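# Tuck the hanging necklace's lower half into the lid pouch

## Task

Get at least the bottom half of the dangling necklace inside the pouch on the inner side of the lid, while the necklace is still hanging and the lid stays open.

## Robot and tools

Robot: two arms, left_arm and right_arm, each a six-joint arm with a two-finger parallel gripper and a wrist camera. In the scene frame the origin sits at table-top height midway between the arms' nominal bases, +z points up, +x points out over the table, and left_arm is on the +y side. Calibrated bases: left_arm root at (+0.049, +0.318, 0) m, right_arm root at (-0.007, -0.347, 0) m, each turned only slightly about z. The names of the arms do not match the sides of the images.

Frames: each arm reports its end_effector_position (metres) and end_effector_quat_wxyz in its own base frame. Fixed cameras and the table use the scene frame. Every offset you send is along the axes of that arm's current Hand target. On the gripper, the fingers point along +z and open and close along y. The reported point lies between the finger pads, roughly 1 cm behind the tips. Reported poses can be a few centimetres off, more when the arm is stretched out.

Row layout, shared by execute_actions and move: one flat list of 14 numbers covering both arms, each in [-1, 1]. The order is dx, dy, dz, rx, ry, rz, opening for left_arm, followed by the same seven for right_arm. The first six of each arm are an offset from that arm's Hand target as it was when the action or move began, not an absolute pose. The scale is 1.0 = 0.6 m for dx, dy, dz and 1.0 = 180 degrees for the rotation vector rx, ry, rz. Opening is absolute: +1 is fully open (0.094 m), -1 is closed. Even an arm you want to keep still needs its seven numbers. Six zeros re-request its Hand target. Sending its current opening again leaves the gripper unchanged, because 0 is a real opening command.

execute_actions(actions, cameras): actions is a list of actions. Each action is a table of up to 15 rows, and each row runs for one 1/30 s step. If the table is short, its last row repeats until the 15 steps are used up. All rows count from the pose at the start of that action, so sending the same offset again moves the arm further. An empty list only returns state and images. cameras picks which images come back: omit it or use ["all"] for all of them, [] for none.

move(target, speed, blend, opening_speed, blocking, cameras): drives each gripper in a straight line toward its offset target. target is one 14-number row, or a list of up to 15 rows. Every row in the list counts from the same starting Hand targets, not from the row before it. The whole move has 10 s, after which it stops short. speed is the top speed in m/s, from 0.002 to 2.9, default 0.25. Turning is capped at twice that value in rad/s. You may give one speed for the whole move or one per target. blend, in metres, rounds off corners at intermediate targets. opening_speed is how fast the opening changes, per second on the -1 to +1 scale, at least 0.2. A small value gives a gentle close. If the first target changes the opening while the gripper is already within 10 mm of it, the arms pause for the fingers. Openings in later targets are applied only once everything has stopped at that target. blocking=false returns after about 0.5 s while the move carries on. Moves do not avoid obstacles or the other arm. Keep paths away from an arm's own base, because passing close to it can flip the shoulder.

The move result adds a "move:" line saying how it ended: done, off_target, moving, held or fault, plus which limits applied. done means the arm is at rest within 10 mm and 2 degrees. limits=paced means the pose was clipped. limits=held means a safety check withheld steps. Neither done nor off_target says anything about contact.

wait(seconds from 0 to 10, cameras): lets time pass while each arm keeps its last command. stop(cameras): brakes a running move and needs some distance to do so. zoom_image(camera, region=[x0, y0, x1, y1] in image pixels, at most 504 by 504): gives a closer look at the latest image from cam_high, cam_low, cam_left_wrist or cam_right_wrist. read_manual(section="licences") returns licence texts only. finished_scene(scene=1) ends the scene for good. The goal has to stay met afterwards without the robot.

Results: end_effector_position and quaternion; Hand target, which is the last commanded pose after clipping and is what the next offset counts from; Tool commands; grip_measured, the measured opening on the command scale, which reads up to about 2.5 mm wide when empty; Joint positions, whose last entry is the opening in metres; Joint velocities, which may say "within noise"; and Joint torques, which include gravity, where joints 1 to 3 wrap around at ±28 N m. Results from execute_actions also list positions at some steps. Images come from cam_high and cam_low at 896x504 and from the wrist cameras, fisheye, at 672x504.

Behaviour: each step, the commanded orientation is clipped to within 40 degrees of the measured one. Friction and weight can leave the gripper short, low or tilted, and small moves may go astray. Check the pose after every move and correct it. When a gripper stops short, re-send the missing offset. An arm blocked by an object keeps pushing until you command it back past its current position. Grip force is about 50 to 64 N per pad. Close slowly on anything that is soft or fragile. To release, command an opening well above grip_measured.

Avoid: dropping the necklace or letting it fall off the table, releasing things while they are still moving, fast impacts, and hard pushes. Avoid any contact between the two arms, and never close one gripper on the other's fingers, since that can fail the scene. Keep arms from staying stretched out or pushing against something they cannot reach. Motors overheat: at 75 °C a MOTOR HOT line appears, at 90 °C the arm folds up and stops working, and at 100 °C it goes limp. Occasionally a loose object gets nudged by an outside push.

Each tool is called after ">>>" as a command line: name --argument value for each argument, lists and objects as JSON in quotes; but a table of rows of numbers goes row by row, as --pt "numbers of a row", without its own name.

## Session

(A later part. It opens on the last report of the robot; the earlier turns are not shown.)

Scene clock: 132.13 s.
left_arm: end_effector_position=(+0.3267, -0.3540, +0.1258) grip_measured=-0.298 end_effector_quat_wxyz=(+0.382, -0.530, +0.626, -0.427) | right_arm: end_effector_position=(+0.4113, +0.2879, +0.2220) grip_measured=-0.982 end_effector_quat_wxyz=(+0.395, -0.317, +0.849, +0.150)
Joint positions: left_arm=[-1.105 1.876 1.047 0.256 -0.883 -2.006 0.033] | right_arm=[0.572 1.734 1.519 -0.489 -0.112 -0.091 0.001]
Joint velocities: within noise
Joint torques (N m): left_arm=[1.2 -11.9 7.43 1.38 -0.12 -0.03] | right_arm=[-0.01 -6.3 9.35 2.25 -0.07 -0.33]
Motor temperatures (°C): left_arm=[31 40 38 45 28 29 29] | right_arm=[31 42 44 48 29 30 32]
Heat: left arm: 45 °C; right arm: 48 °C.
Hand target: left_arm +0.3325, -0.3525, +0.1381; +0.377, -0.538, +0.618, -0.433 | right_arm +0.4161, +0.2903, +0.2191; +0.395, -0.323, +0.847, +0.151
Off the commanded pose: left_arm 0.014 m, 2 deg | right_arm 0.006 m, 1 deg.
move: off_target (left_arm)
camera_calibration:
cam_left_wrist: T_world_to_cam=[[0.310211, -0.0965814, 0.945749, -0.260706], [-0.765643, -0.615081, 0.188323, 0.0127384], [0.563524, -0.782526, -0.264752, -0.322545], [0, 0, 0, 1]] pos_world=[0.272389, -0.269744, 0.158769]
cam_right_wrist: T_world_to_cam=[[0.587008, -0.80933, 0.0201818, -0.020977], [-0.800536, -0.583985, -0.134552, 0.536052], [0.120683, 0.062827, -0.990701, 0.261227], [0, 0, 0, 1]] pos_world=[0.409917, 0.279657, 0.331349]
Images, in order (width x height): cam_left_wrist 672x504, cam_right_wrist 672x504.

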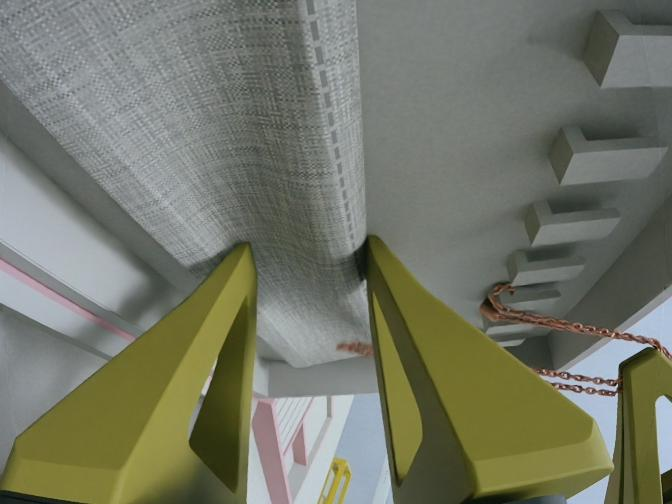

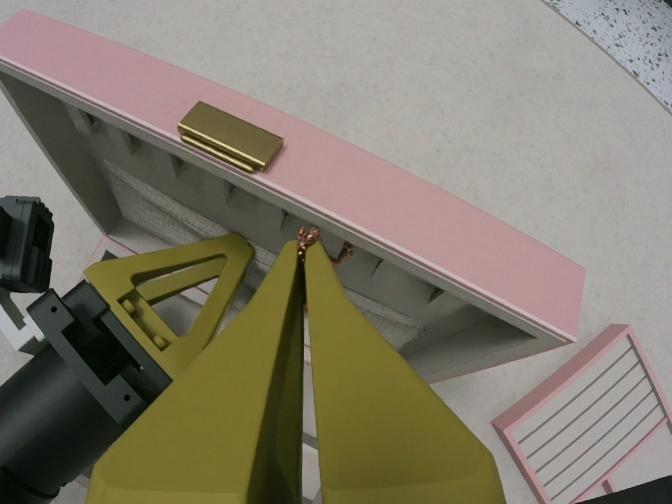

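>>> move --target '[0,0,0,0,0,0,-0.7,0,0,0,0,0,0,-1.0]' --opening_speed 0.3 --cameras '["cam_left_wrist","cam_right_wrist","cam_high"]'

Scene clock: 134.63 s.
left_arm: end_effector_position=(+0.3264, -0.3546, +0.1252) grip_measured=-0.697 end_effector_quat_wxyz=(+0.380, -0.529, +0.628, -0.426) | right_arm: end_effector_position=(+0.4114, +0.2881, +0.2222) grip_measured=-0.982 end_effector_quat_wxyz=(+0.396, -0.317, +0.849, +0.150)
Joint positions: left_arm=[-1.105 1.876 1.047 0.254 -0.878 -2.006 0.014] | right_arm=[0.572 1.734 1.519 -0.488 -0.113 -0.091 0.001]
Joint velocities: within noise
Joint torques (N m): left_arm=[1.11 -12.04 7.8 1.37 -0.25 0] | right_arm=[-0.03 -6.28 9.37 2.26 -0.05 -0.32]
Motor temperatures (°C): left_arm=[31 41 38 44 28 29 29] | right_arm=[31 42 44 49 29 30 32]
Heat: left arm: 44 °C; right arm: 49 °C.
Hand target: left_arm +0.3325, -0.3525, +0.1380; +0.376, -0.538, +0.618, -0.433 | right_arm +0.4161, +0.2903, +0.2191; +0.395, -0.323, +0.847, +0.151
Off the commanded pose: left_arm 0.014 m, 2 deg | right_arm 0.006 m, 1 deg.
move: off_target (left_arm)
camera_calibration:
cam_left_wrist: T_world_to_cam=[[0.313157, -0.0976093, 0.944672, -0.26121], [-0.767564, -0.61178, 0.191233, 0.0136121], [0.559266, -0.784982, -0.266505, -0.322271], [0, 0, 0, 1]] pos_world=[0.272483, -0.270146, 0.158268]
cam_right_wrist: T_world_to_cam=[[0.587625, -0.808886, 0.0200132, -0.0212233], [-0.799961, -0.5845, -0.135725, 0.536429], [0.121483, 0.0637455, -0.990544, 0.260782], [0, 0, 0, 1]] pos_world=[0.409913, 0.279752, 0.331547]
Images, in order (width x height): cam_high 896x504, cam_left_wrist 672x504, cam_right_wrist 672x504.

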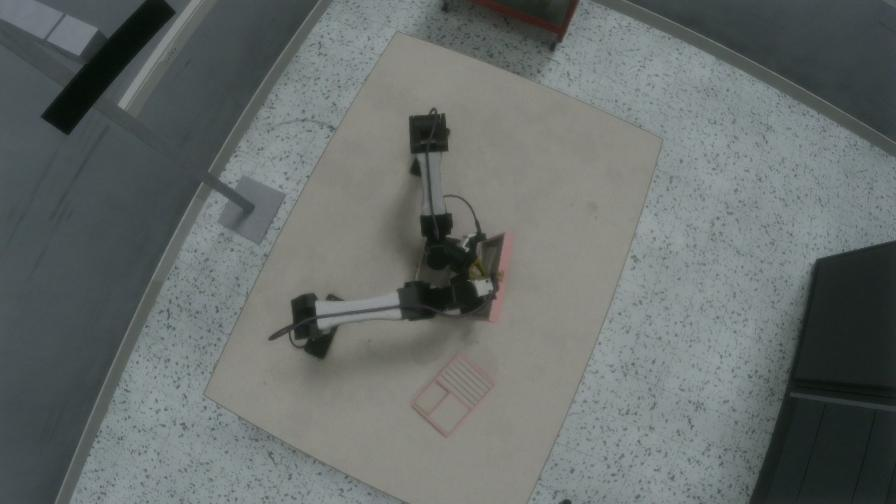

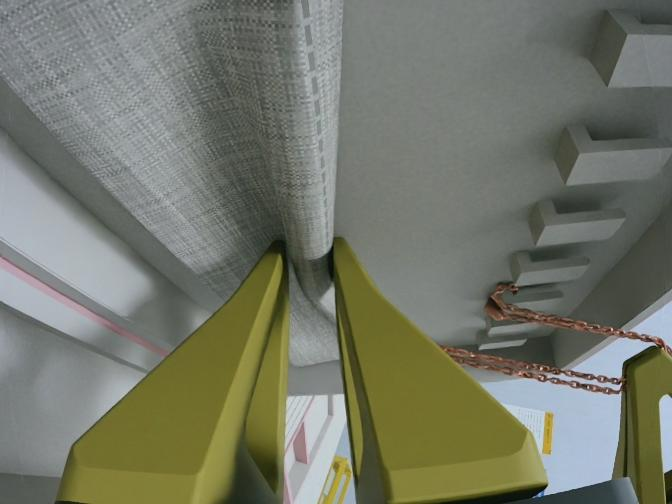

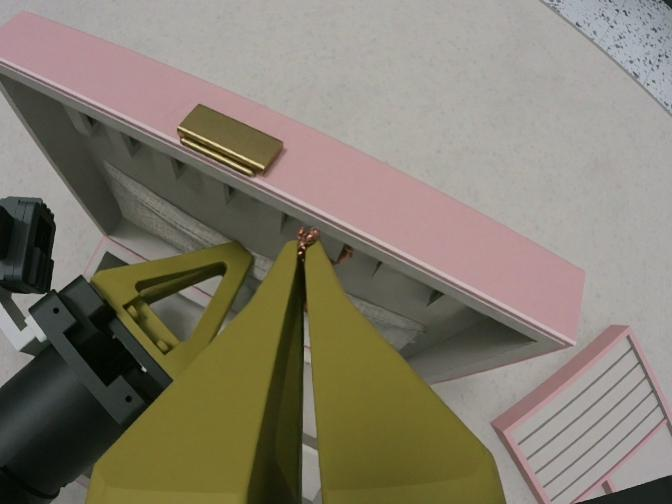

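>>> move --target '[0,0,0,0,0,0,-0.9,0,0,0,0,0,0,-1.0]' --opening_speed 0.3 --cameras '["cam_left_wrist"]'

>>> zoom_image --camera "cam_left_wrist" --region '[200, 100, 450, 380]'

Scene clock: 135.63 s.
left_arm: end_effector_position=(+0.3258, -0.3547, +0.1237) grip_measured=-0.896 end_effector_quat_wxyz=(+0.378, -0.528, +0.631, -0.424) | right_arm: end_effector_position=(+0.4114, +0.2881, +0.2222) grip_measured=-0.982 end_effector_quat_wxyz=(+0.396, -0.317, +0.849, +0.150)
Joint positions: left_arm=[-1.105 1.876 1.047 0.246 -0.872 -2.007 0.005] | right_arm=[0.572 1.734 1.519 -0.488 -0.113 -0.091 0.001]
Joint velocities: within noise
Joint torques (N m): left_arm=[1.24 -11.96 7.68 1.48 -0.26 0] | right_arm=[-0.03 -6.3 9.36 2.26 -0.06 -0.32]
Motor temperatures (°C): left_arm=[31 41 38 44 28 29 29] | right_arm=[31 42 44 49 29 30 32]
Heat: left arm: 44 °C; right arm: 49 °C.
Hand target: left_arm +0.3325, -0.3525, +0.1380; +0.377, -0.538, +0.618, -0.433 | right_arm +0.4161, +0.2903, +0.2191; +0.395, -0.323, +0.847, +0.151
Off the commanded pose: left_arm 0.016 m, 2 deg | right_arm 0.006 m, 1 deg.
move: off_target (left_arm)
camera_calibration:
cam_left_wrist: T_world_to_cam=[[0.318361, -0.103167, 0.942339, -0.263004], [-0.768963, -0.609443, 0.193066, 0.0144241], [0.554384, -0.786089, -0.273355, -0.320458], [0, 0, 0, 1]] pos_world=[0.272479, -0.270252, 0.157456]
Images, in order (width x height): cam_left_wrist 672x504.

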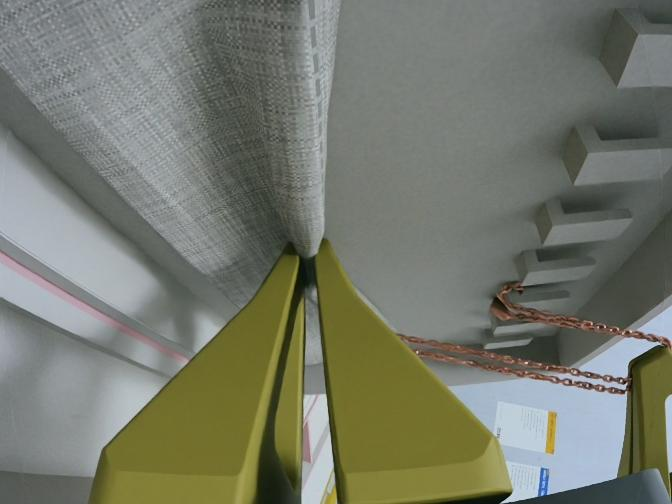

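Scaled by 1.800 from the camera's 672x504 image, which has a finer 960x720 frame.

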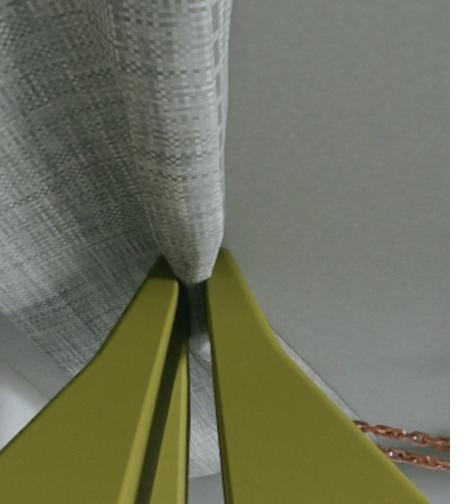

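>>> move --target '[0,0,0,0,0,0,-1.0,0,0,0,0,0,0,-1.0]' --opening_speed 0.3 --cameras '["cam_left_wrist"]'

>>> zoom_image --camera "cam_left_wrist" --region '[200, 100, 450, 380]'

Scene clock: 136.43 s.
left_arm: end_effector_position=(+0.3258, -0.3548, +0.1236) grip_measured=-0.987 end_effector_quat_wxyz=(+0.378, -0.528, +0.631, -0.424) | right_arm: end_effector_position=(+0.4114, +0.2881, +0.2222) grip_measured=-0.982 end_effector_quat_wxyz=(+0.396, -0.317, +0.849, +0.150)
Joint positions: left_arm=[-1.105 1.876 1.047 0.246 -0.872 -2.007 0.001] | right_arm=[0.572 1.734 1.519 -0.488 -0.113 -0.091 0.001]
Joint velocities: within noise
Joint torques (N m): left_arm=[1.05 -11.95 7.45 1.44 -0.3 -0.05] | right_arm=[-0.03 -6.3 9.36 2.26 -0.06 -0.33]
Motor temperatures (°C): left_arm=[31 41 38 44 28 29 29] | right_arm=[31 42 44 49 29 30 32]
Heat: left arm: 44 °C; right arm: 49 °C.
Hand target: left_arm +0.3325, -0.3525, +0.1380; +0.377, -0.538, +0.618, -0.433 | right_arm +0.4161, +0.2903, +0.2191; +0.395, -0.323, +0.847, +0.151
Off the commanded pose: left_arm 0.016 m, 2 deg | right_arm 0.006 m, 1 deg.
move: off_target (left_arm)
camera_calibration:
cam_left_wrist: T_world_to_cam=[[0.318498, -0.103148, 0.942295, -0.26303], [-0.76912, -0.609177, 0.193281, 0.0145041], [0.554088, -0.786297, -0.273355, -0.320434], [0, 0, 0, 1]] pos_world=[0.272478, -0.270252, 0.157456]
Images, in order (width x height): cam_left_wrist 672x504.

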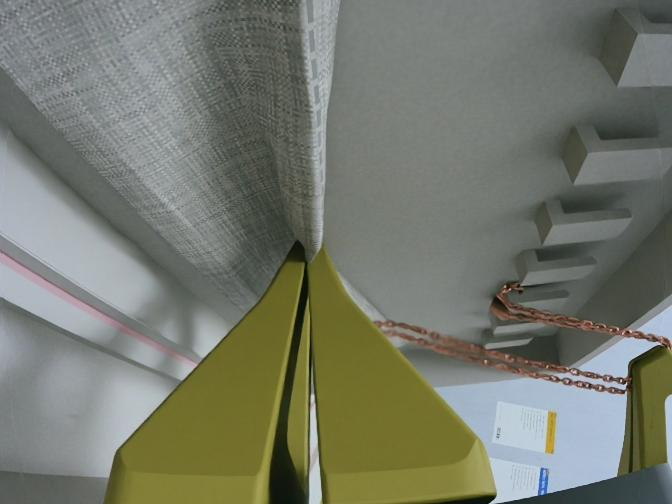

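Scaled by 1.800 from the camera's 672x504 image, which has a finer 960x720 frame.

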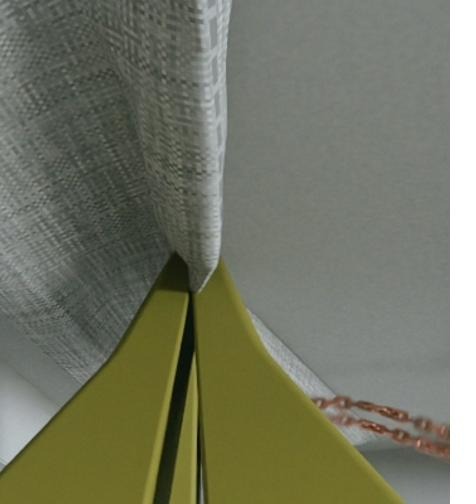

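>>> move --target '[0.005,-0.001,-0.016,0,0,0,-1.0,0,0,0,0,0,0,-1.0]' --speed 0.04 --cameras '["cam_left_wrist","cam_right_wrist"]'

Scene clock: 137.90 s.
left_arm: end_effector_position=(+0.3215, -0.3550, +0.1241) grip_measured=-0.987 end_effector_quat_wxyz=(+0.376, -0.531, +0.631, -0.423) | right_arm: end_effector_position=(+0.4113, +0.2882, +0.2223) grip_measured=-0.982 end_effector_quat_wxyz=(+0.396, -0.318, +0.848, +0.150)
Joint positions: left_arm=[-1.115 1.868 1.047 0.224 -0.878 -2.026 0.001] | right_arm=[0.572 1.734 1.519 -0.487 -0.114 -0.091 0.001]
Joint velocities: within noise
Joint torques (N m): left_arm=[-0.01 -12.52 7.62 1.36 -0.44 -0.03] | right_arm=[-0.03 -6.28 9.36 2.26 -0.05 -0.32]
Motor temperatures (°C): left_arm=[31 42 38 44 28 29 29] | right_arm=[31 42 44 49 29 30 32]
Heat: left arm: 44 °C; right arm: 49 °C.
Hand target: left_arm +0.3233, -0.3542, +0.1417; +0.377, -0.538, +0.618, -0.432 | right_arm +0.4161, +0.2904, +0.2191; +0.395, -0.323, +0.847, +0.151
Off the commanded pose: left_arm 0.018 m, 2 deg | right_arm 0.006 m, 1 deg.
move: off_target (left_arm)
camera_calibration:
cam_left_wrist: T_world_to_cam=[[0.324697, -0.0999088, 0.940526, -0.262697], [-0.766882, -0.609839, 0.199969, 0.00922798], [0.553591, -0.786203, -0.274631, -0.317768], [0, 0, 0, 1]] pos_world=[0.268287, -0.270448, 0.157959]
cam_right_wrist: T_world_to_cam=[[0.588272, -0.80842, 0.0198179, -0.0214769], [-0.799457, -0.585088, -0.136165, 0.536602], [0.121674, 0.0642587, -0.990488, 0.260634], [0, 0, 0, 1]] pos_world=[0.409912, 0.279849, 0.331647]
Images, in order (width x height): cam_left_wrist 672x504, cam_right_wrist 672x504.

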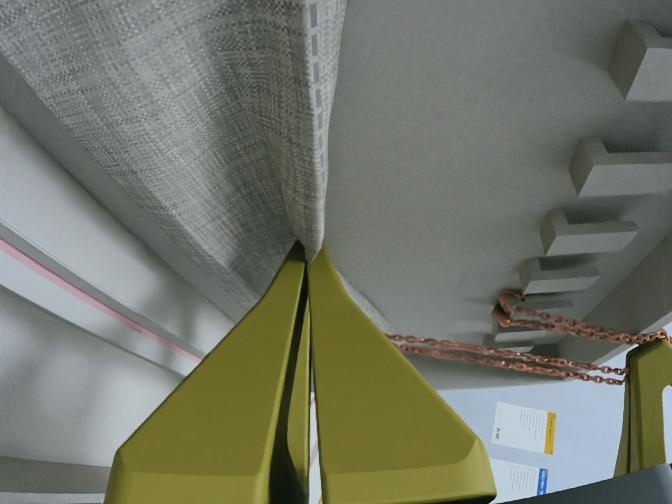

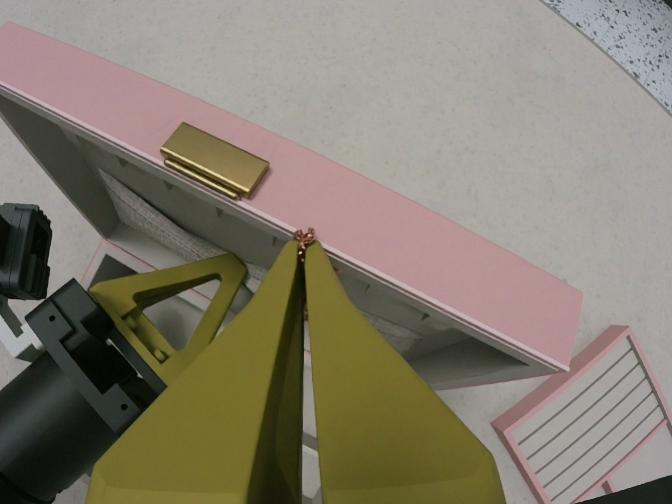

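>>> move --target '[0,0,0,0,0,0,-1.0,-0.0062,0.0063,-0.0193,0,0,0,-1.0]' --speed 0.06 --cameras '["cam_left_wrist","cam_right_wrist"]'

Scene clock: 139.97 s.
left_arm: end_effector_position=(+0.3215, -0.3550, +0.1241) grip_measured=-0.987 end_effector_quat_wxyz=(+0.375, -0.531, +0.631, -0.423) | right_arm: end_effector_position=(+0.4096, +0.2871, +0.2199) grip_measured=-0.982 end_effector_quat_wxyz=(+0.390, -0.318, +0.851, +0.149)
Joint positions: left_arm=[-1.115 1.868 1.047 0.224 -0.878 -2.027 0.001] | right_arm=[0.572 1.734 1.519 -0.5 -0.114 -0.091 0.001]
Joint velocities: within noise
Joint torques (N m): left_arm=[-0.09 -12.9 7.61 1.4 -0.38 -0.01] | right_arm=[0.51 -8.24 10.33 2.06 0 -0.28]
Motor temperatures (°C): left_arm=[31 42 38 44 28 29 29] | right_arm=[31 42 44 49 29 30 32]
Heat: left arm: 44 °C; right arm: 49 °C.
Hand target: left_arm +0.3233, -0.3542, +0.1418; +0.377, -0.538, +0.618, -0.432 | right_arm +0.4087, +0.2888, +0.2293; +0.395, -0.323, +0.847, +0.151
Off the commanded pose: left_arm 0.018 m, 2 deg | right_arm 0.010 m, 1 deg.
move: off_target (left_arm)
camera_calibration:
cam_left_wrist: T_world_to_cam=[[0.3248, -0.0987724, 0.940611, -0.262306], [-0.766604, -0.609961, 0.200663, 0.00895527], [0.553916, -0.786252, -0.273835, -0.317966], [0, 0, 0, 1]] pos_world=[0.268188, -0.270447, 0.157861]
cam_right_wrist: T_world_to_cam=[[0.588496, -0.808274, 0.0191195, -0.0213063], [-0.800857, -0.586014, -0.123349, 0.532242], [0.110904, 0.0572784, -0.992179, 0.265277], [0, 0, 0, 1]] pos_world=[0.409368, 0.279485, 0.329262]
Images, in order (width x height): cam_left_wrist 672x504, cam_right_wrist 672x504.

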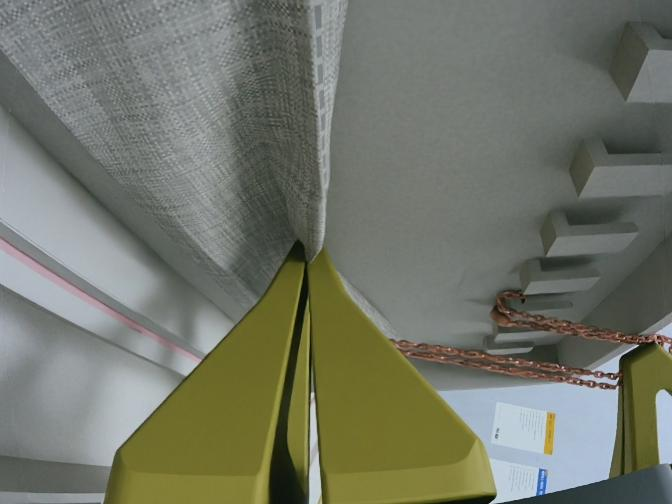

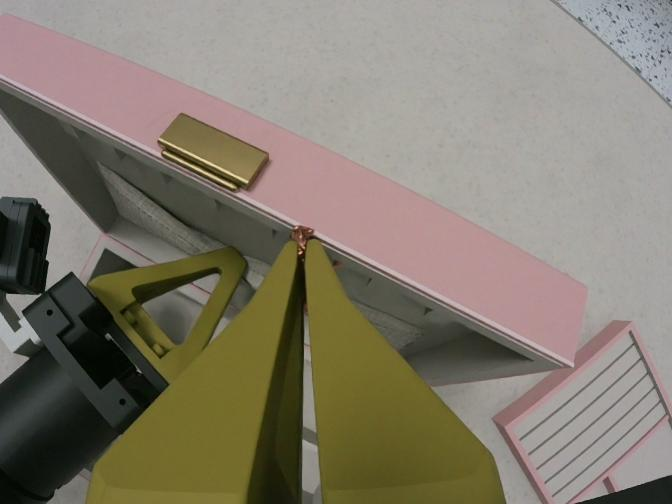

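>>> move --target '[0,0,0,0,0,0,-1.0,-0.002,0.0028,-0.015,0,0,0,-1.0]' --speed 0.06 --cameras '["cam_left_wrist","cam_right_wrist"]'

Scene clock: 141.07 s.
left_arm: end_effector_position=(+0.3215, -0.3550, +0.1241) grip_measured=-0.987 end_effector_quat_wxyz=(+0.375, -0.531, +0.631, -0.423) | right_arm: end_effector_position=(+0.4065, +0.2851, +0.2157) grip_measured=-0.982 end_effector_quat_wxyz=(+0.380, -0.319, +0.856, +0.147)
Joint positions: left_arm=[-1.115 1.868 1.047 0.224 -0.878 -2.027 0.001] | right_arm=[0.572 1.734 1.519 -0.523 -0.114 -0.091 0.001]
Joint velocities: within noise
Joint torques (N m): left_arm=[-0.09 -12.63 7.61 1.41 -0.39 -0.04] | right_arm=[0.66 -9.98 10.28 1.97 0.01 -0.26]
Motor temperatures (°C): left_arm=[31 43 39 44 28 29 29] | right_arm=[31 42 44 48 29 30 32]
Heat: left arm: 44 °C; right arm: 48 °C.
Hand target: left_arm +0.3233, -0.3543, +0.1418; +0.377, -0.538, +0.618, -0.432 | right_arm +0.4031, +0.2860, +0.2361; +0.395, -0.323, +0.847, +0.151
Off the commanded pose: left_arm 0.018 m, 2 deg | right_arm 0.021 m, 2 deg.
move: off_target (left_arm, right_arm)
camera_calibration:
cam_left_wrist: T_world_to_cam=[[0.3248, -0.0987724, 0.940611, -0.262306], [-0.766604, -0.609961, 0.200663, 0.00895527], [0.553916, -0.786252, -0.273835, -0.317966], [0, 0, 0, 1]] pos_world=[0.268188, -0.270447, 0.157861]
cam_right_wrist: T_world_to_cam=[[0.588864, -0.808037, 0.0177527, -0.0209259], [-0.803008, -0.58741, -0.100637, 0.524447], [0.0917467, 0.0450062, -0.994765, 0.273466], [0, 0, 0, 1]] pos_world=[0.408368, 0.278849, 0.325185]
Images, in order (width x height): cam_left_wrist 672x504, cam_right_wrist 672x504.

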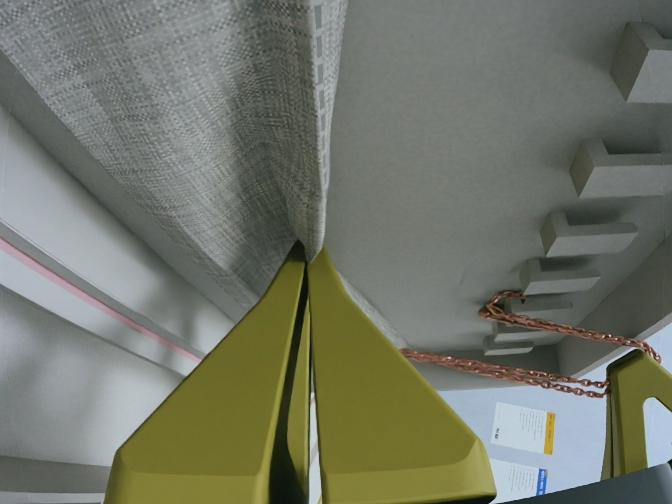

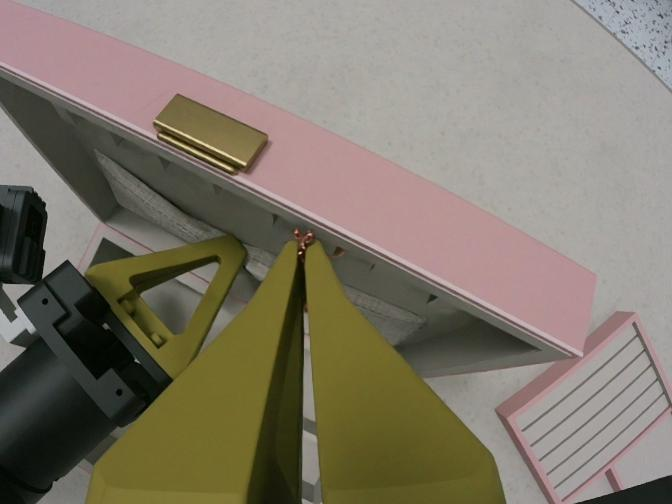

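>>> move --target '[0,0,0,0,0,0,-1.0,-0.0128,0,-0.0107,0,0,0,-1.0]' --speed 0.08 --cameras '["cam_left_wrist","cam_right_wrist"]'

Scene clock: 142.57 s.
left_arm: end_effector_position=(+0.3215, -0.3550, +0.1241) grip_measured=-0.987 end_effector_quat_wxyz=(+0.375, -0.531, +0.631, -0.423) | right_arm: end_effector_position=(+0.4064, +0.2850, +0.2269) grip_measured=-0.982 end_effector_quat_wxyz=(+0.381, -0.319, +0.855, +0.147)
Joint positions: left_arm=[-1.115 1.868 1.047 0.224 -0.878 -2.027 0.001] | right_arm=[0.572 1.734 1.562 -0.564 -0.114 -0.091 0.001]
Joint velocities: within noise
Joint torques (N m): left_arm=[-0.24 -12.66 7.58 1.38 -0.41 -0.03] | right_arm=[0.66 -9.69 10.39 1.98 0.02 -0.27]
Motor temperatures (°C): left_arm=[31 43 39 43 28 29 29] | right_arm=[31 43 44 48 29 30 32]
Heat: left arm: 43 °C; right arm: 48 °C.
Hand target: left_arm +0.3233, -0.3543, +0.1418; +0.377, -0.538, +0.618, -0.432 | right_arm +0.4031, +0.2860, +0.2461; +0.395, -0.323, +0.847, +0.151
Off the commanded pose: left_arm 0.018 m, 2 deg | right_arm 0.020 m, 2 deg.
move: off_target (left_arm, right_arm)
camera_calibration:
cam_left_wrist: T_world_to_cam=[[0.3248, -0.0987724, 0.940611, -0.262306], [-0.766604, -0.609961, 0.200663, 0.00895527], [0.553916, -0.786252, -0.273835, -0.317966], [0, 0, 0, 1]] pos_world=[0.268188, -0.270447, 0.157861]
cam_right_wrist: T_world_to_cam=[[0.588802, -0.808079, 0.0178996, -0.0210604], [-0.802834, -0.587259, -0.102877, 0.525754], [0.0936443, 0.0462037, -0.994533, 0.283367], [0, 0, 0, 1]] pos_world=[0.407958, 0.278643, 0.336283]
Images, in order (width x height): cam_left_wrist 672x504, cam_right_wrist 672x504.

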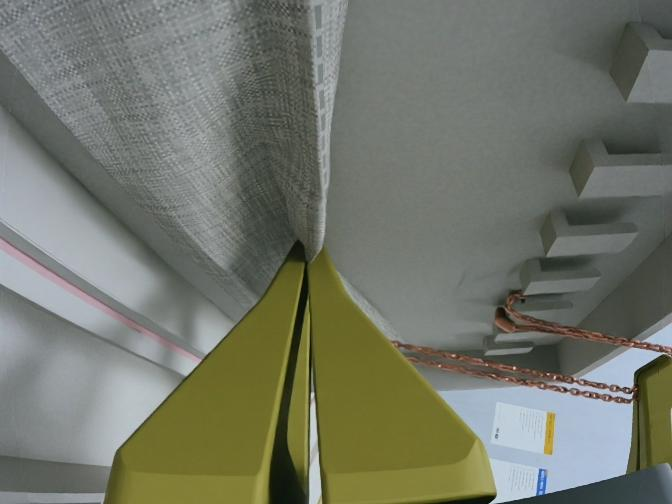

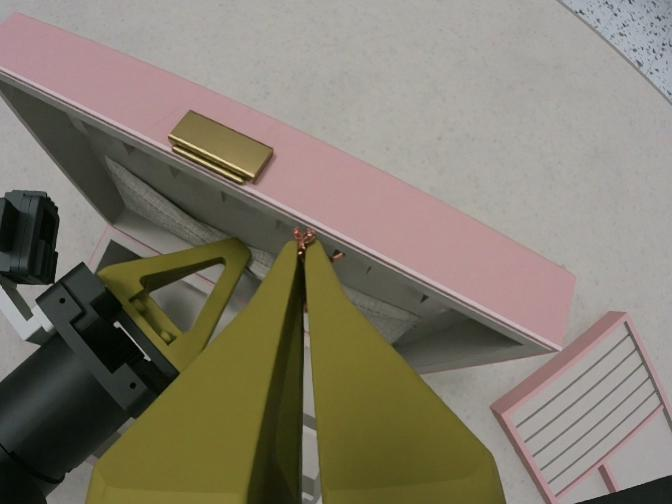

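>>> move --target '[0.0077,0.0017,-0.0237,0,0,0,-1.0,0,0,0,0,0,0,-1.0]' --speed 0.05 --cameras '["cam_left_wrist","cam_right_wrist"]'

Scene clock: 143.90 s.
left_arm: end_effector_position=(+0.3098, -0.3549, +0.1240) grip_measured=-0.987 end_effector_quat_wxyz=(+0.379, -0.532, +0.633, -0.416) | right_arm: end_effector_position=(+0.4063, +0.2850, +0.2268) grip_measured=-0.982 end_effector_quat_wxyz=(+0.380, -0.319, +0.855, +0.147)
Joint positions: left_arm=[-1.145 1.856 1.047 0.171 -0.909 -2.061 0.001] | right_arm=[0.572 1.734 1.562 -0.564 -0.114 -0.091 0.001]
Joint velocities: within noise
Joint torques (N m): left_arm=[-0.84 -13.11 7.69 1.41 -0.42 0.01] | right_arm=[0.65 -9.69 10.37 2 0.01 -0.27]
Motor temperatures (°C): left_arm=[31 44 39 43 28 29 30] | right_arm=[31 43 44 48 29 30 32]
Heat: left arm: 44 °C; right arm: 48 °C.
Hand target: left_arm +0.3092, -0.3569, +0.1457; +0.377, -0.538, +0.618, -0.432 | right_arm +0.4031, +0.2860, +0.2461; +0.395, -0.323, +0.847, +0.151
Off the commanded pose: left_arm 0.022 m, 3 deg | right_arm 0.020 m, 2 deg.
move: off_target (left_arm, right_arm)
camera_calibration:
cam_left_wrist: T_world_to_cam=[[0.3307, -0.10882, 0.937441, -0.263388], [-0.761006, -0.618208, 0.196696, -0.0040918], [0.558129, -0.778445, -0.287254, -0.308388], [0, 0, 0, 1]] pos_world=[0.256109, -0.271255, 0.15913]
cam_right_wrist: T_world_to_cam=[[0.58888, -0.808023, 0.0178759, -0.0210981], [-0.802847, -0.587368, -0.102154, 0.52554], [0.0930422, 0.0458046, -0.994608, 0.28365], [0, 0, 0, 1]] pos_world=[0.407961, 0.278645, 0.336184]
Images, in order (width x height): cam_left_wrist 672x504, cam_right_wrist 672x504.

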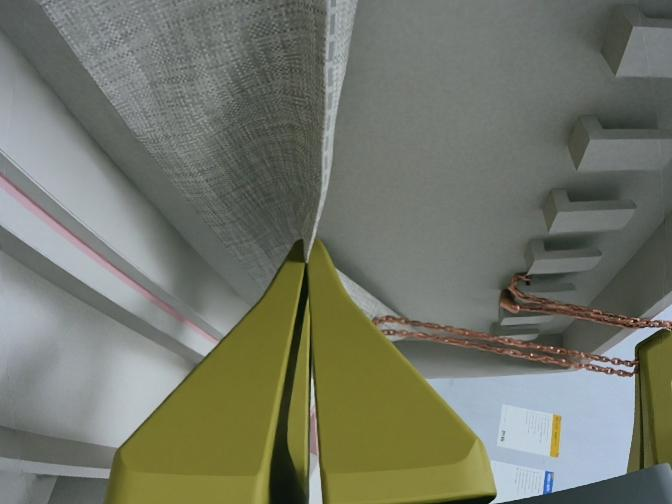

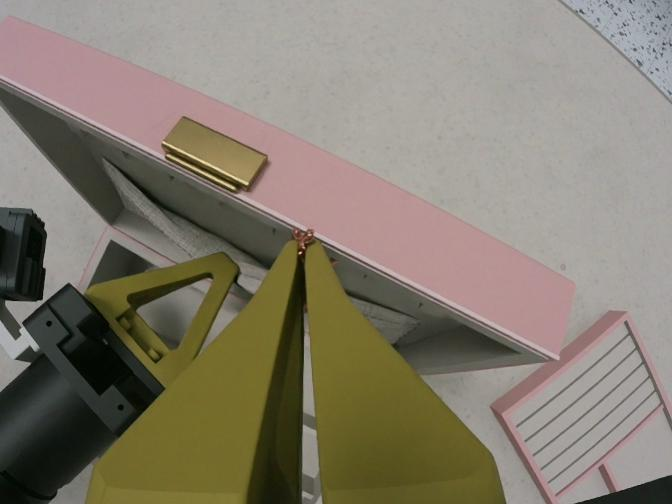

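>>> zoom_image --camera "cam_right_wrist" --region '[80, 140, 460, 400]'

>>> zoom_image --camera "cam_left_wrist" --region '[220, 150, 672, 460]'

Scaled by 1.326 from the camera's 672x504 image, which has a finer 960x720 frame.

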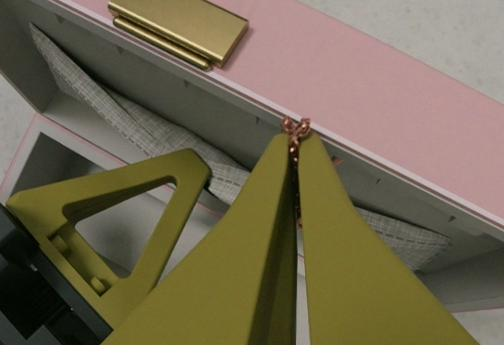

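Scaled by 1.115 from the camera's 672x504 image, which has a finer 960x720 frame.

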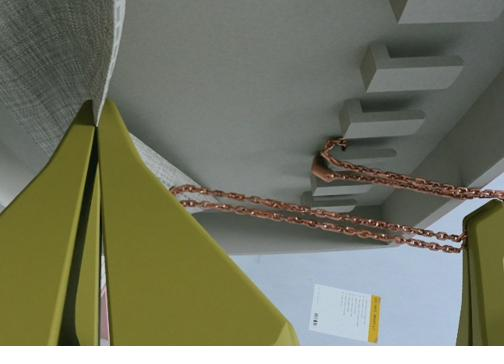

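>>> wait --seconds 0.1

>>> zoom_image --camera "cam_low" --region '[380, 200, 580, 330]'

Scene clock: 144.30 s.
left_arm: end_effector_position=(+0.3098, -0.3549, +0.1239) grip_measured=-0.987 end_effector_quat_wxyz=(+0.379, -0.532, +0.633, -0.416) | right_arm: end_effector_position=(+0.4063, +0.2850, +0.2268) grip_measured=-0.982 end_effector_quat_wxyz=(+0.380, -0.319, +0.855, +0.147)
Joint positions: left_arm=[-1.145 1.856 1.047 0.17 -0.909 -2.062 0.001] | right_arm=[0.572 1.734 1.562 -0.564 -0.114 -0.091 0.001]
Joint velocities: within noise
Joint torques (N m): left_arm=[-0.49 -13.35 7.64 1.37 -0.47 -0.03] | right_arm=[0.65 -9.7 10.36 2 0.01 -0.26]
Motor temperatures (°C): left_arm=[31 44 39 43 28 29 30] | right_arm=[31 44 44 48 29 30 32]
Heat: left arm: 44 °C; right arm: 48 °C.
Hand target: left_arm +0.3092, -0.3569, +0.1457; +0.377, -0.538, +0.618, -0.432 | right_arm +0.4031, +0.2860, +0.2461; +0.395, -0.323, +0.847, +0.151
Tool commands: left_gripper/opening=-1.0 right_gripper/opening=-1.0
Off the commanded pose: left_arm 0.022 m, 3 deg | right_arm 0.020 m, 2 deg.
wait: 0.10 s; at rest from the start
camera_calibration:
cam_left_wrist: T_world_to_cam=[[0.330964, -0.108795, 0.937351, -0.263423], [-0.760866, -0.61832, 0.196884, -0.00412533], [0.558163, -0.77836, -0.287419, -0.30827], [0, 0, 0, 1]] pos_world=[0.256109, -0.271155, 0.15913]
cam_right_wrist: T_world_to_cam=[[0.58888, -0.808023, 0.0178759, -0.0210981], [-0.802847, -0.587368, -0.102154, 0.52554], [0.0930422, 0.0458046, -0.994608, 0.28365], [0, 0, 0, 1]] pos_world=[0.407961, 0.278645, 0.336184]

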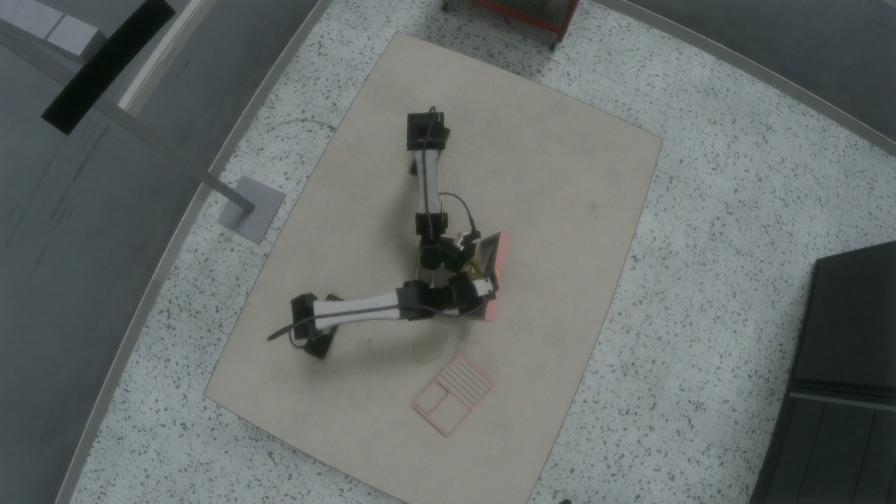

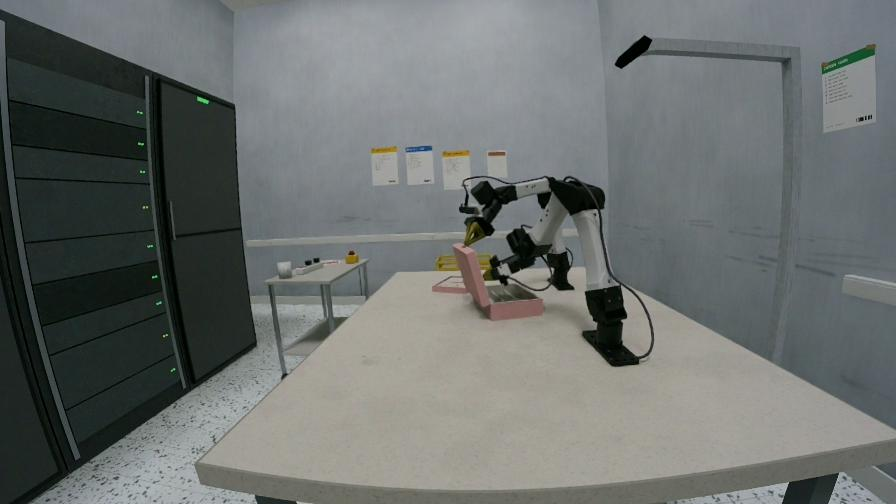

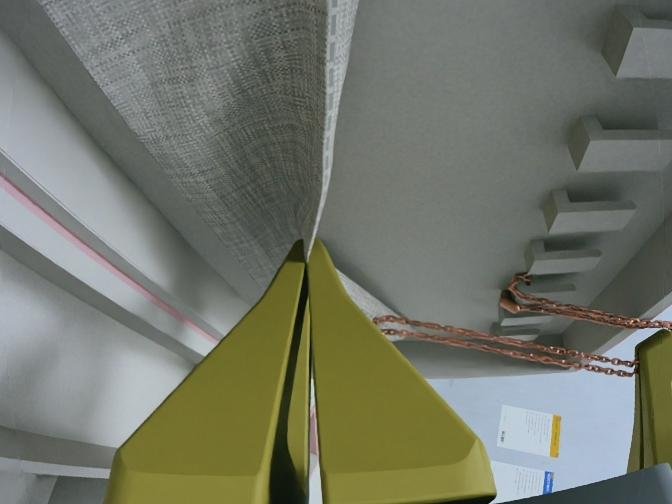

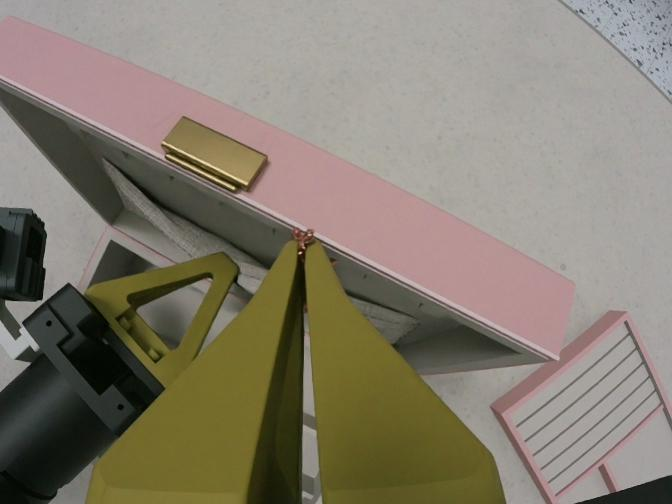

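Scaled by 2.520.

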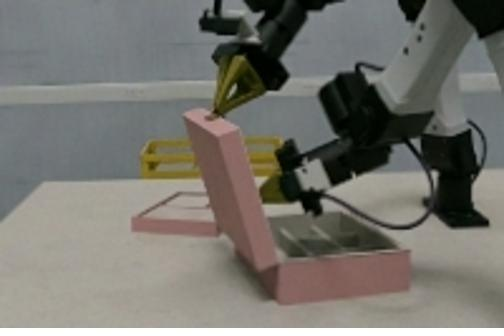

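>>> zoom_image --camera "cam_left_wrist" --region '[300, 230, 520, 400]'

>>> zoom_image --camera "cam_right_wrist" --region '[220, 200, 400, 350]'

Scaled by 2.291 from the camera's 672x504 image, which has a finer 960x720 frame.

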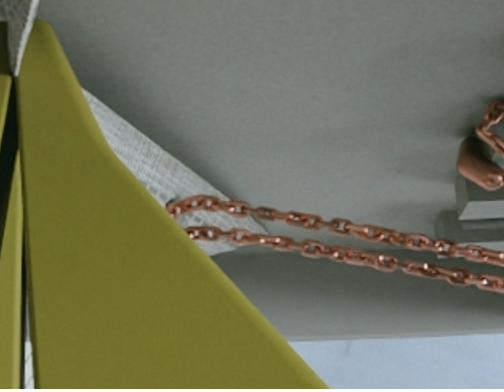

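Scaled by 2.800 from the camera's 672x504 image, which has a finer 960x720 frame.

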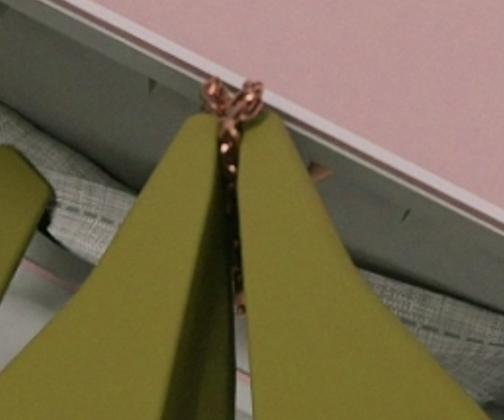

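>>> zoom_image --camera "cam_right_wrist" --region '[270, 215, 350, 335]'

Scaled by 4.200 from the camera's 672x504 image, which has a finer 960x720 frame.

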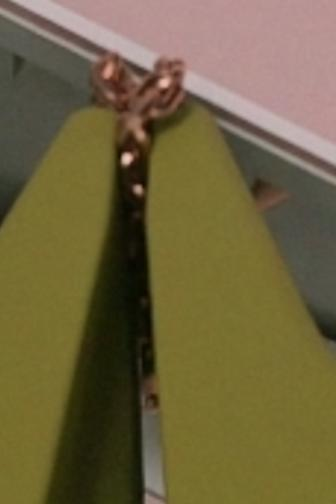

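>>> move --target '[0,0,0,0,0,0,-1.0,-0.0192,-0.0008,-0.0083,0,0,0,-1.0]' --speed 0.06 --cameras '["cam_left_wrist","cam_right_wrist"]'

Scene clock: 149.83 s.
left_arm: end_effector_position=(+0.3098, -0.3547, +0.1238) grip_measured=-0.987 end_effector_quat_wxyz=(+0.379, -0.532, +0.632, -0.416) | right_arm: end_effector_position=(+0.4077, +0.2859, +0.2493) grip_measured=-0.982 end_effector_quat_wxyz=(+0.391, -0.318, +0.851, +0.149)
Joint positions: left_arm=[-1.145 1.856 1.047 0.169 -0.909 -2.063 0.001] | right_arm=[0.572 1.734 1.635 -0.615 -0.114 -0.091 0.001]
Joint velocities: within noise
Joint torques (N m): left_arm=[-0.76 -13.23 7.72 1.39 -0.39 -0.07] | right_arm=[0.66 -8.08 10.29 2.02 0.01 -0.26]
Motor temperatures (°C): left_arm=[31 44 39 43 28 29 30] | right_arm=[31 45 45 47 29 30 32]
Heat: left arm: 44 °C; right arm: 47 °C.
Hand target: left_arm +0.3092, -0.3568, +0.1456; +0.377, -0.538, +0.618, -0.432 | right_arm +0.4061, +0.2880, +0.2581; +0.395, -0.323, +0.847, +0.151
Off the commanded pose: left_arm 0.022 m, 3 deg | right_arm 0.009 m, 1 deg.
move: off_target (left_arm)
camera_calibration:
cam_left_wrist: T_world_to_cam=[[0.331098, -0.108687, 0.937316, -0.263286], [-0.76049, -0.618782, 0.196885, -0.00434053], [0.558595, -0.778008, -0.287533, -0.308163], [0, 0, 0, 1]] pos_world=[0.256011, -0.271055, 0.159029]
cam_right_wrist: T_world_to_cam=[[0.588458, -0.808301, 0.0191615, -0.0216532], [-0.800761, -0.585919, -0.124426, 0.533878], [0.111801, 0.0578757, -0.992044, 0.294157], [0, 0, 0, 1]] pos_world=[0.407363, 0.278282, 0.35866]
Images, in order (width x height): cam_left_wrist 672x504, cam_right_wrist 672x504.

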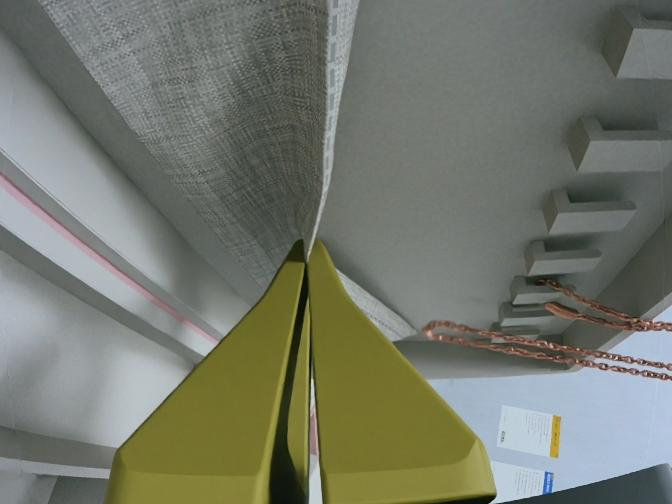

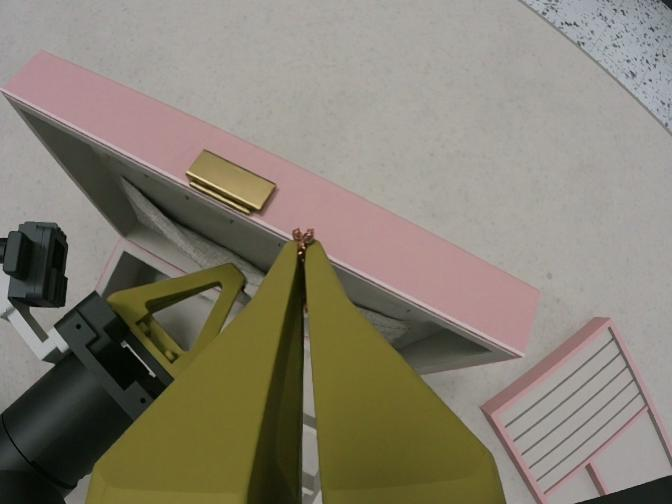

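>>> zoom_image --camera "cam_left_wrist" --region '[400, 240, 672, 420]'

>>> zoom_image --camera "cam_right_wrist" --region '[220, 200, 400, 350]'

Scaled by 1.853 from the camera's 672x504 image, which has a finer 960x720 frame.

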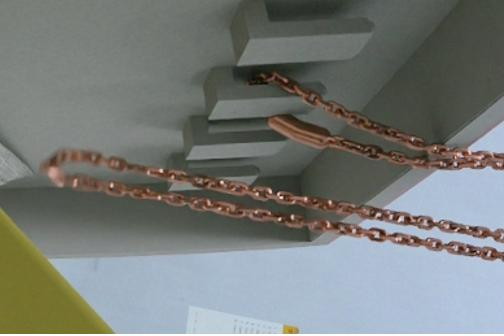

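Scaled by 2.800 from the camera's 672x504 image, which has a finer 960x720 frame.

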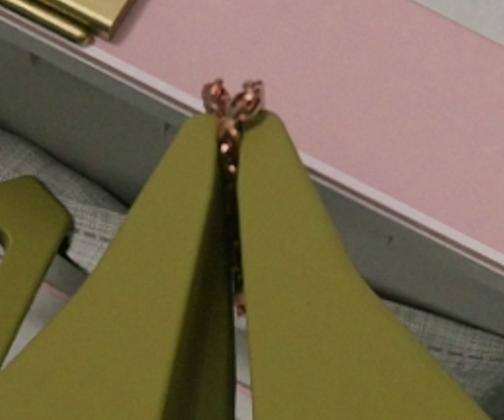

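>>> zoom_image --camera "cam_left_wrist" --region '[470, 240, 620, 350]'

Scaled by 3.360 from the camera's 672x504 image, which has a finer 960x720 frame.

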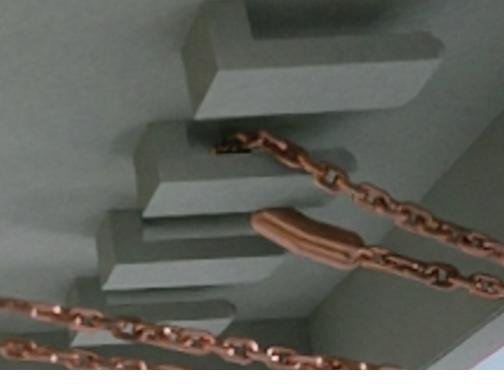

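>>> move --target '[0.0075,0.0075,-0.0204,0,0,0,-1.0,-0.0018,-0.008,0.0167,0,0,0,-1.0]' --speed 0.05 --cameras '["cam_left_wrist","cam_right_wrist"]'

Scene clock: 154.10 s.
left_arm: end_effector_position=(+0.2995, -0.3602, +0.1307) grip_measured=-0.987 end_effector_quat_wxyz=(+0.382, -0.527, +0.629, -0.425) | right_arm: end_effector_position=(+0.4099, +0.2873, +0.2523) grip_measured=-0.982 end_effector_quat_wxyz=(+0.394, -0.318, +0.849, +0.150)
Joint positions: left_arm=[-1.178 1.846 1.047 0.169 -0.94 -2.067 0.001] | right_arm=[0.572 1.741 1.65 -0.617 -0.114 -0.091 0.001]
Joint velocities: within noise
Joint torques (N m): left_arm=[-1.05 -12.98 5.63 1.43 -0.37 -0.03] | right_arm=[-0.02 -6.12 10.39 2.19 -0.05 -0.32]
Motor temperatures (°C): left_arm=[31 45 39 43 28 29 30] | right_arm=[31 45 45 47 29 30 32]
Heat: left arm: 45 °C; right arm: 47 °C.
Hand target: left_arm +0.2956, -0.3596, +0.1457; +0.377, -0.538, +0.618, -0.433 | right_arm +0.4155, +0.2900, +0.2525; +0.395, -0.323, +0.847, +0.151
Off the commanded pose: left_arm 0.015 m, 2 deg | right_arm 0.006 m, 1 deg.
joint sent to its limit (left arm) — joint 6 (wrist roll), lower limit. The joint targets still meet the commanded pose.
move: off_target (left_arm)
camera_calibration:
cam_left_wrist: T_world_to_cam=[[0.311701, -0.105083, 0.944352, -0.260793], [-0.768357, -0.612566, 0.185448, -0.0108095], [0.55899, -0.783403, -0.271679, -0.308942], [0, 0, 0, 1]] pos_world=[0.24568, -0.276053, 0.164352]
cam_right_wrist: T_world_to_cam=[[0.588396, -0.808336, 0.0195924, -0.021962], [-0.799978, -0.585494, -0.13127, 0.538118], [0.117581, 0.061565, -0.991153, 0.293177], [0, 0, 0, 1]] pos_world=[0.408933, 0.279263, 0.361653]
Images, in order (width x height): cam_left_wrist 672x504, cam_right_wrist 672x504.

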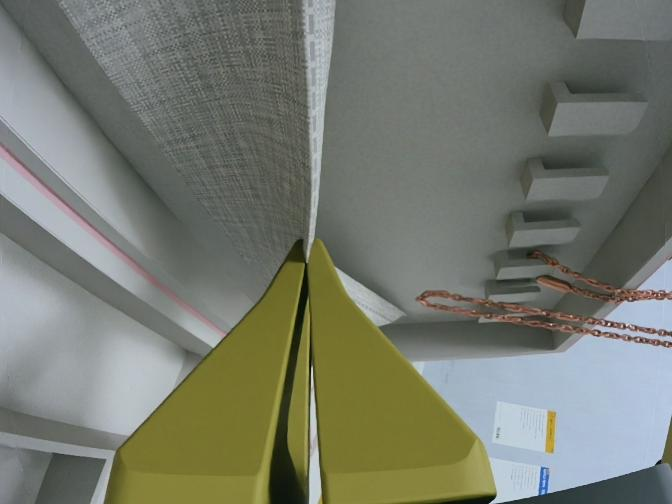

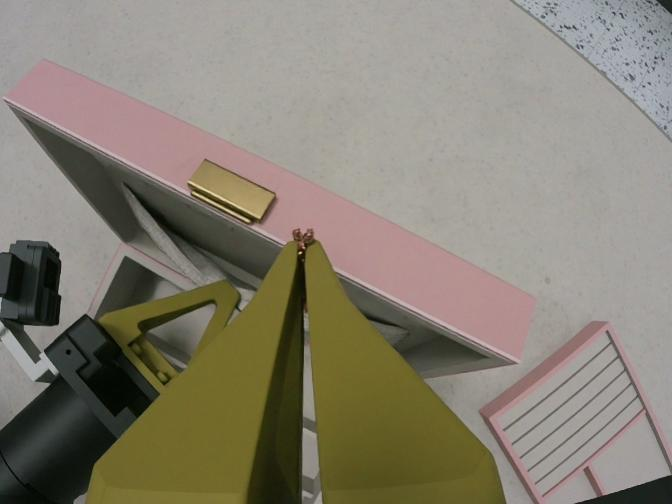

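>>> zoom_image --camera "cam_left_wrist" --region '[380, 200, 620, 350]'

>>> zoom_image --camera "cam_right_wrist" --region '[100, 150, 480, 400]'

Scaled by 2.100 from the camera's 672x504 image, which has a finer 960x720 frame.

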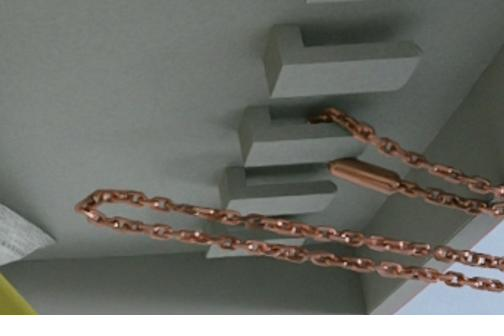

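Scaled by 1.326 from the camera's 672x504 image, which has a finer 960x720 frame.

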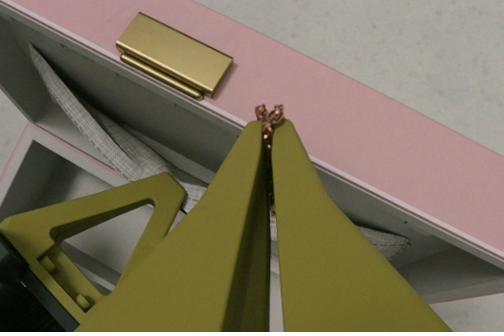

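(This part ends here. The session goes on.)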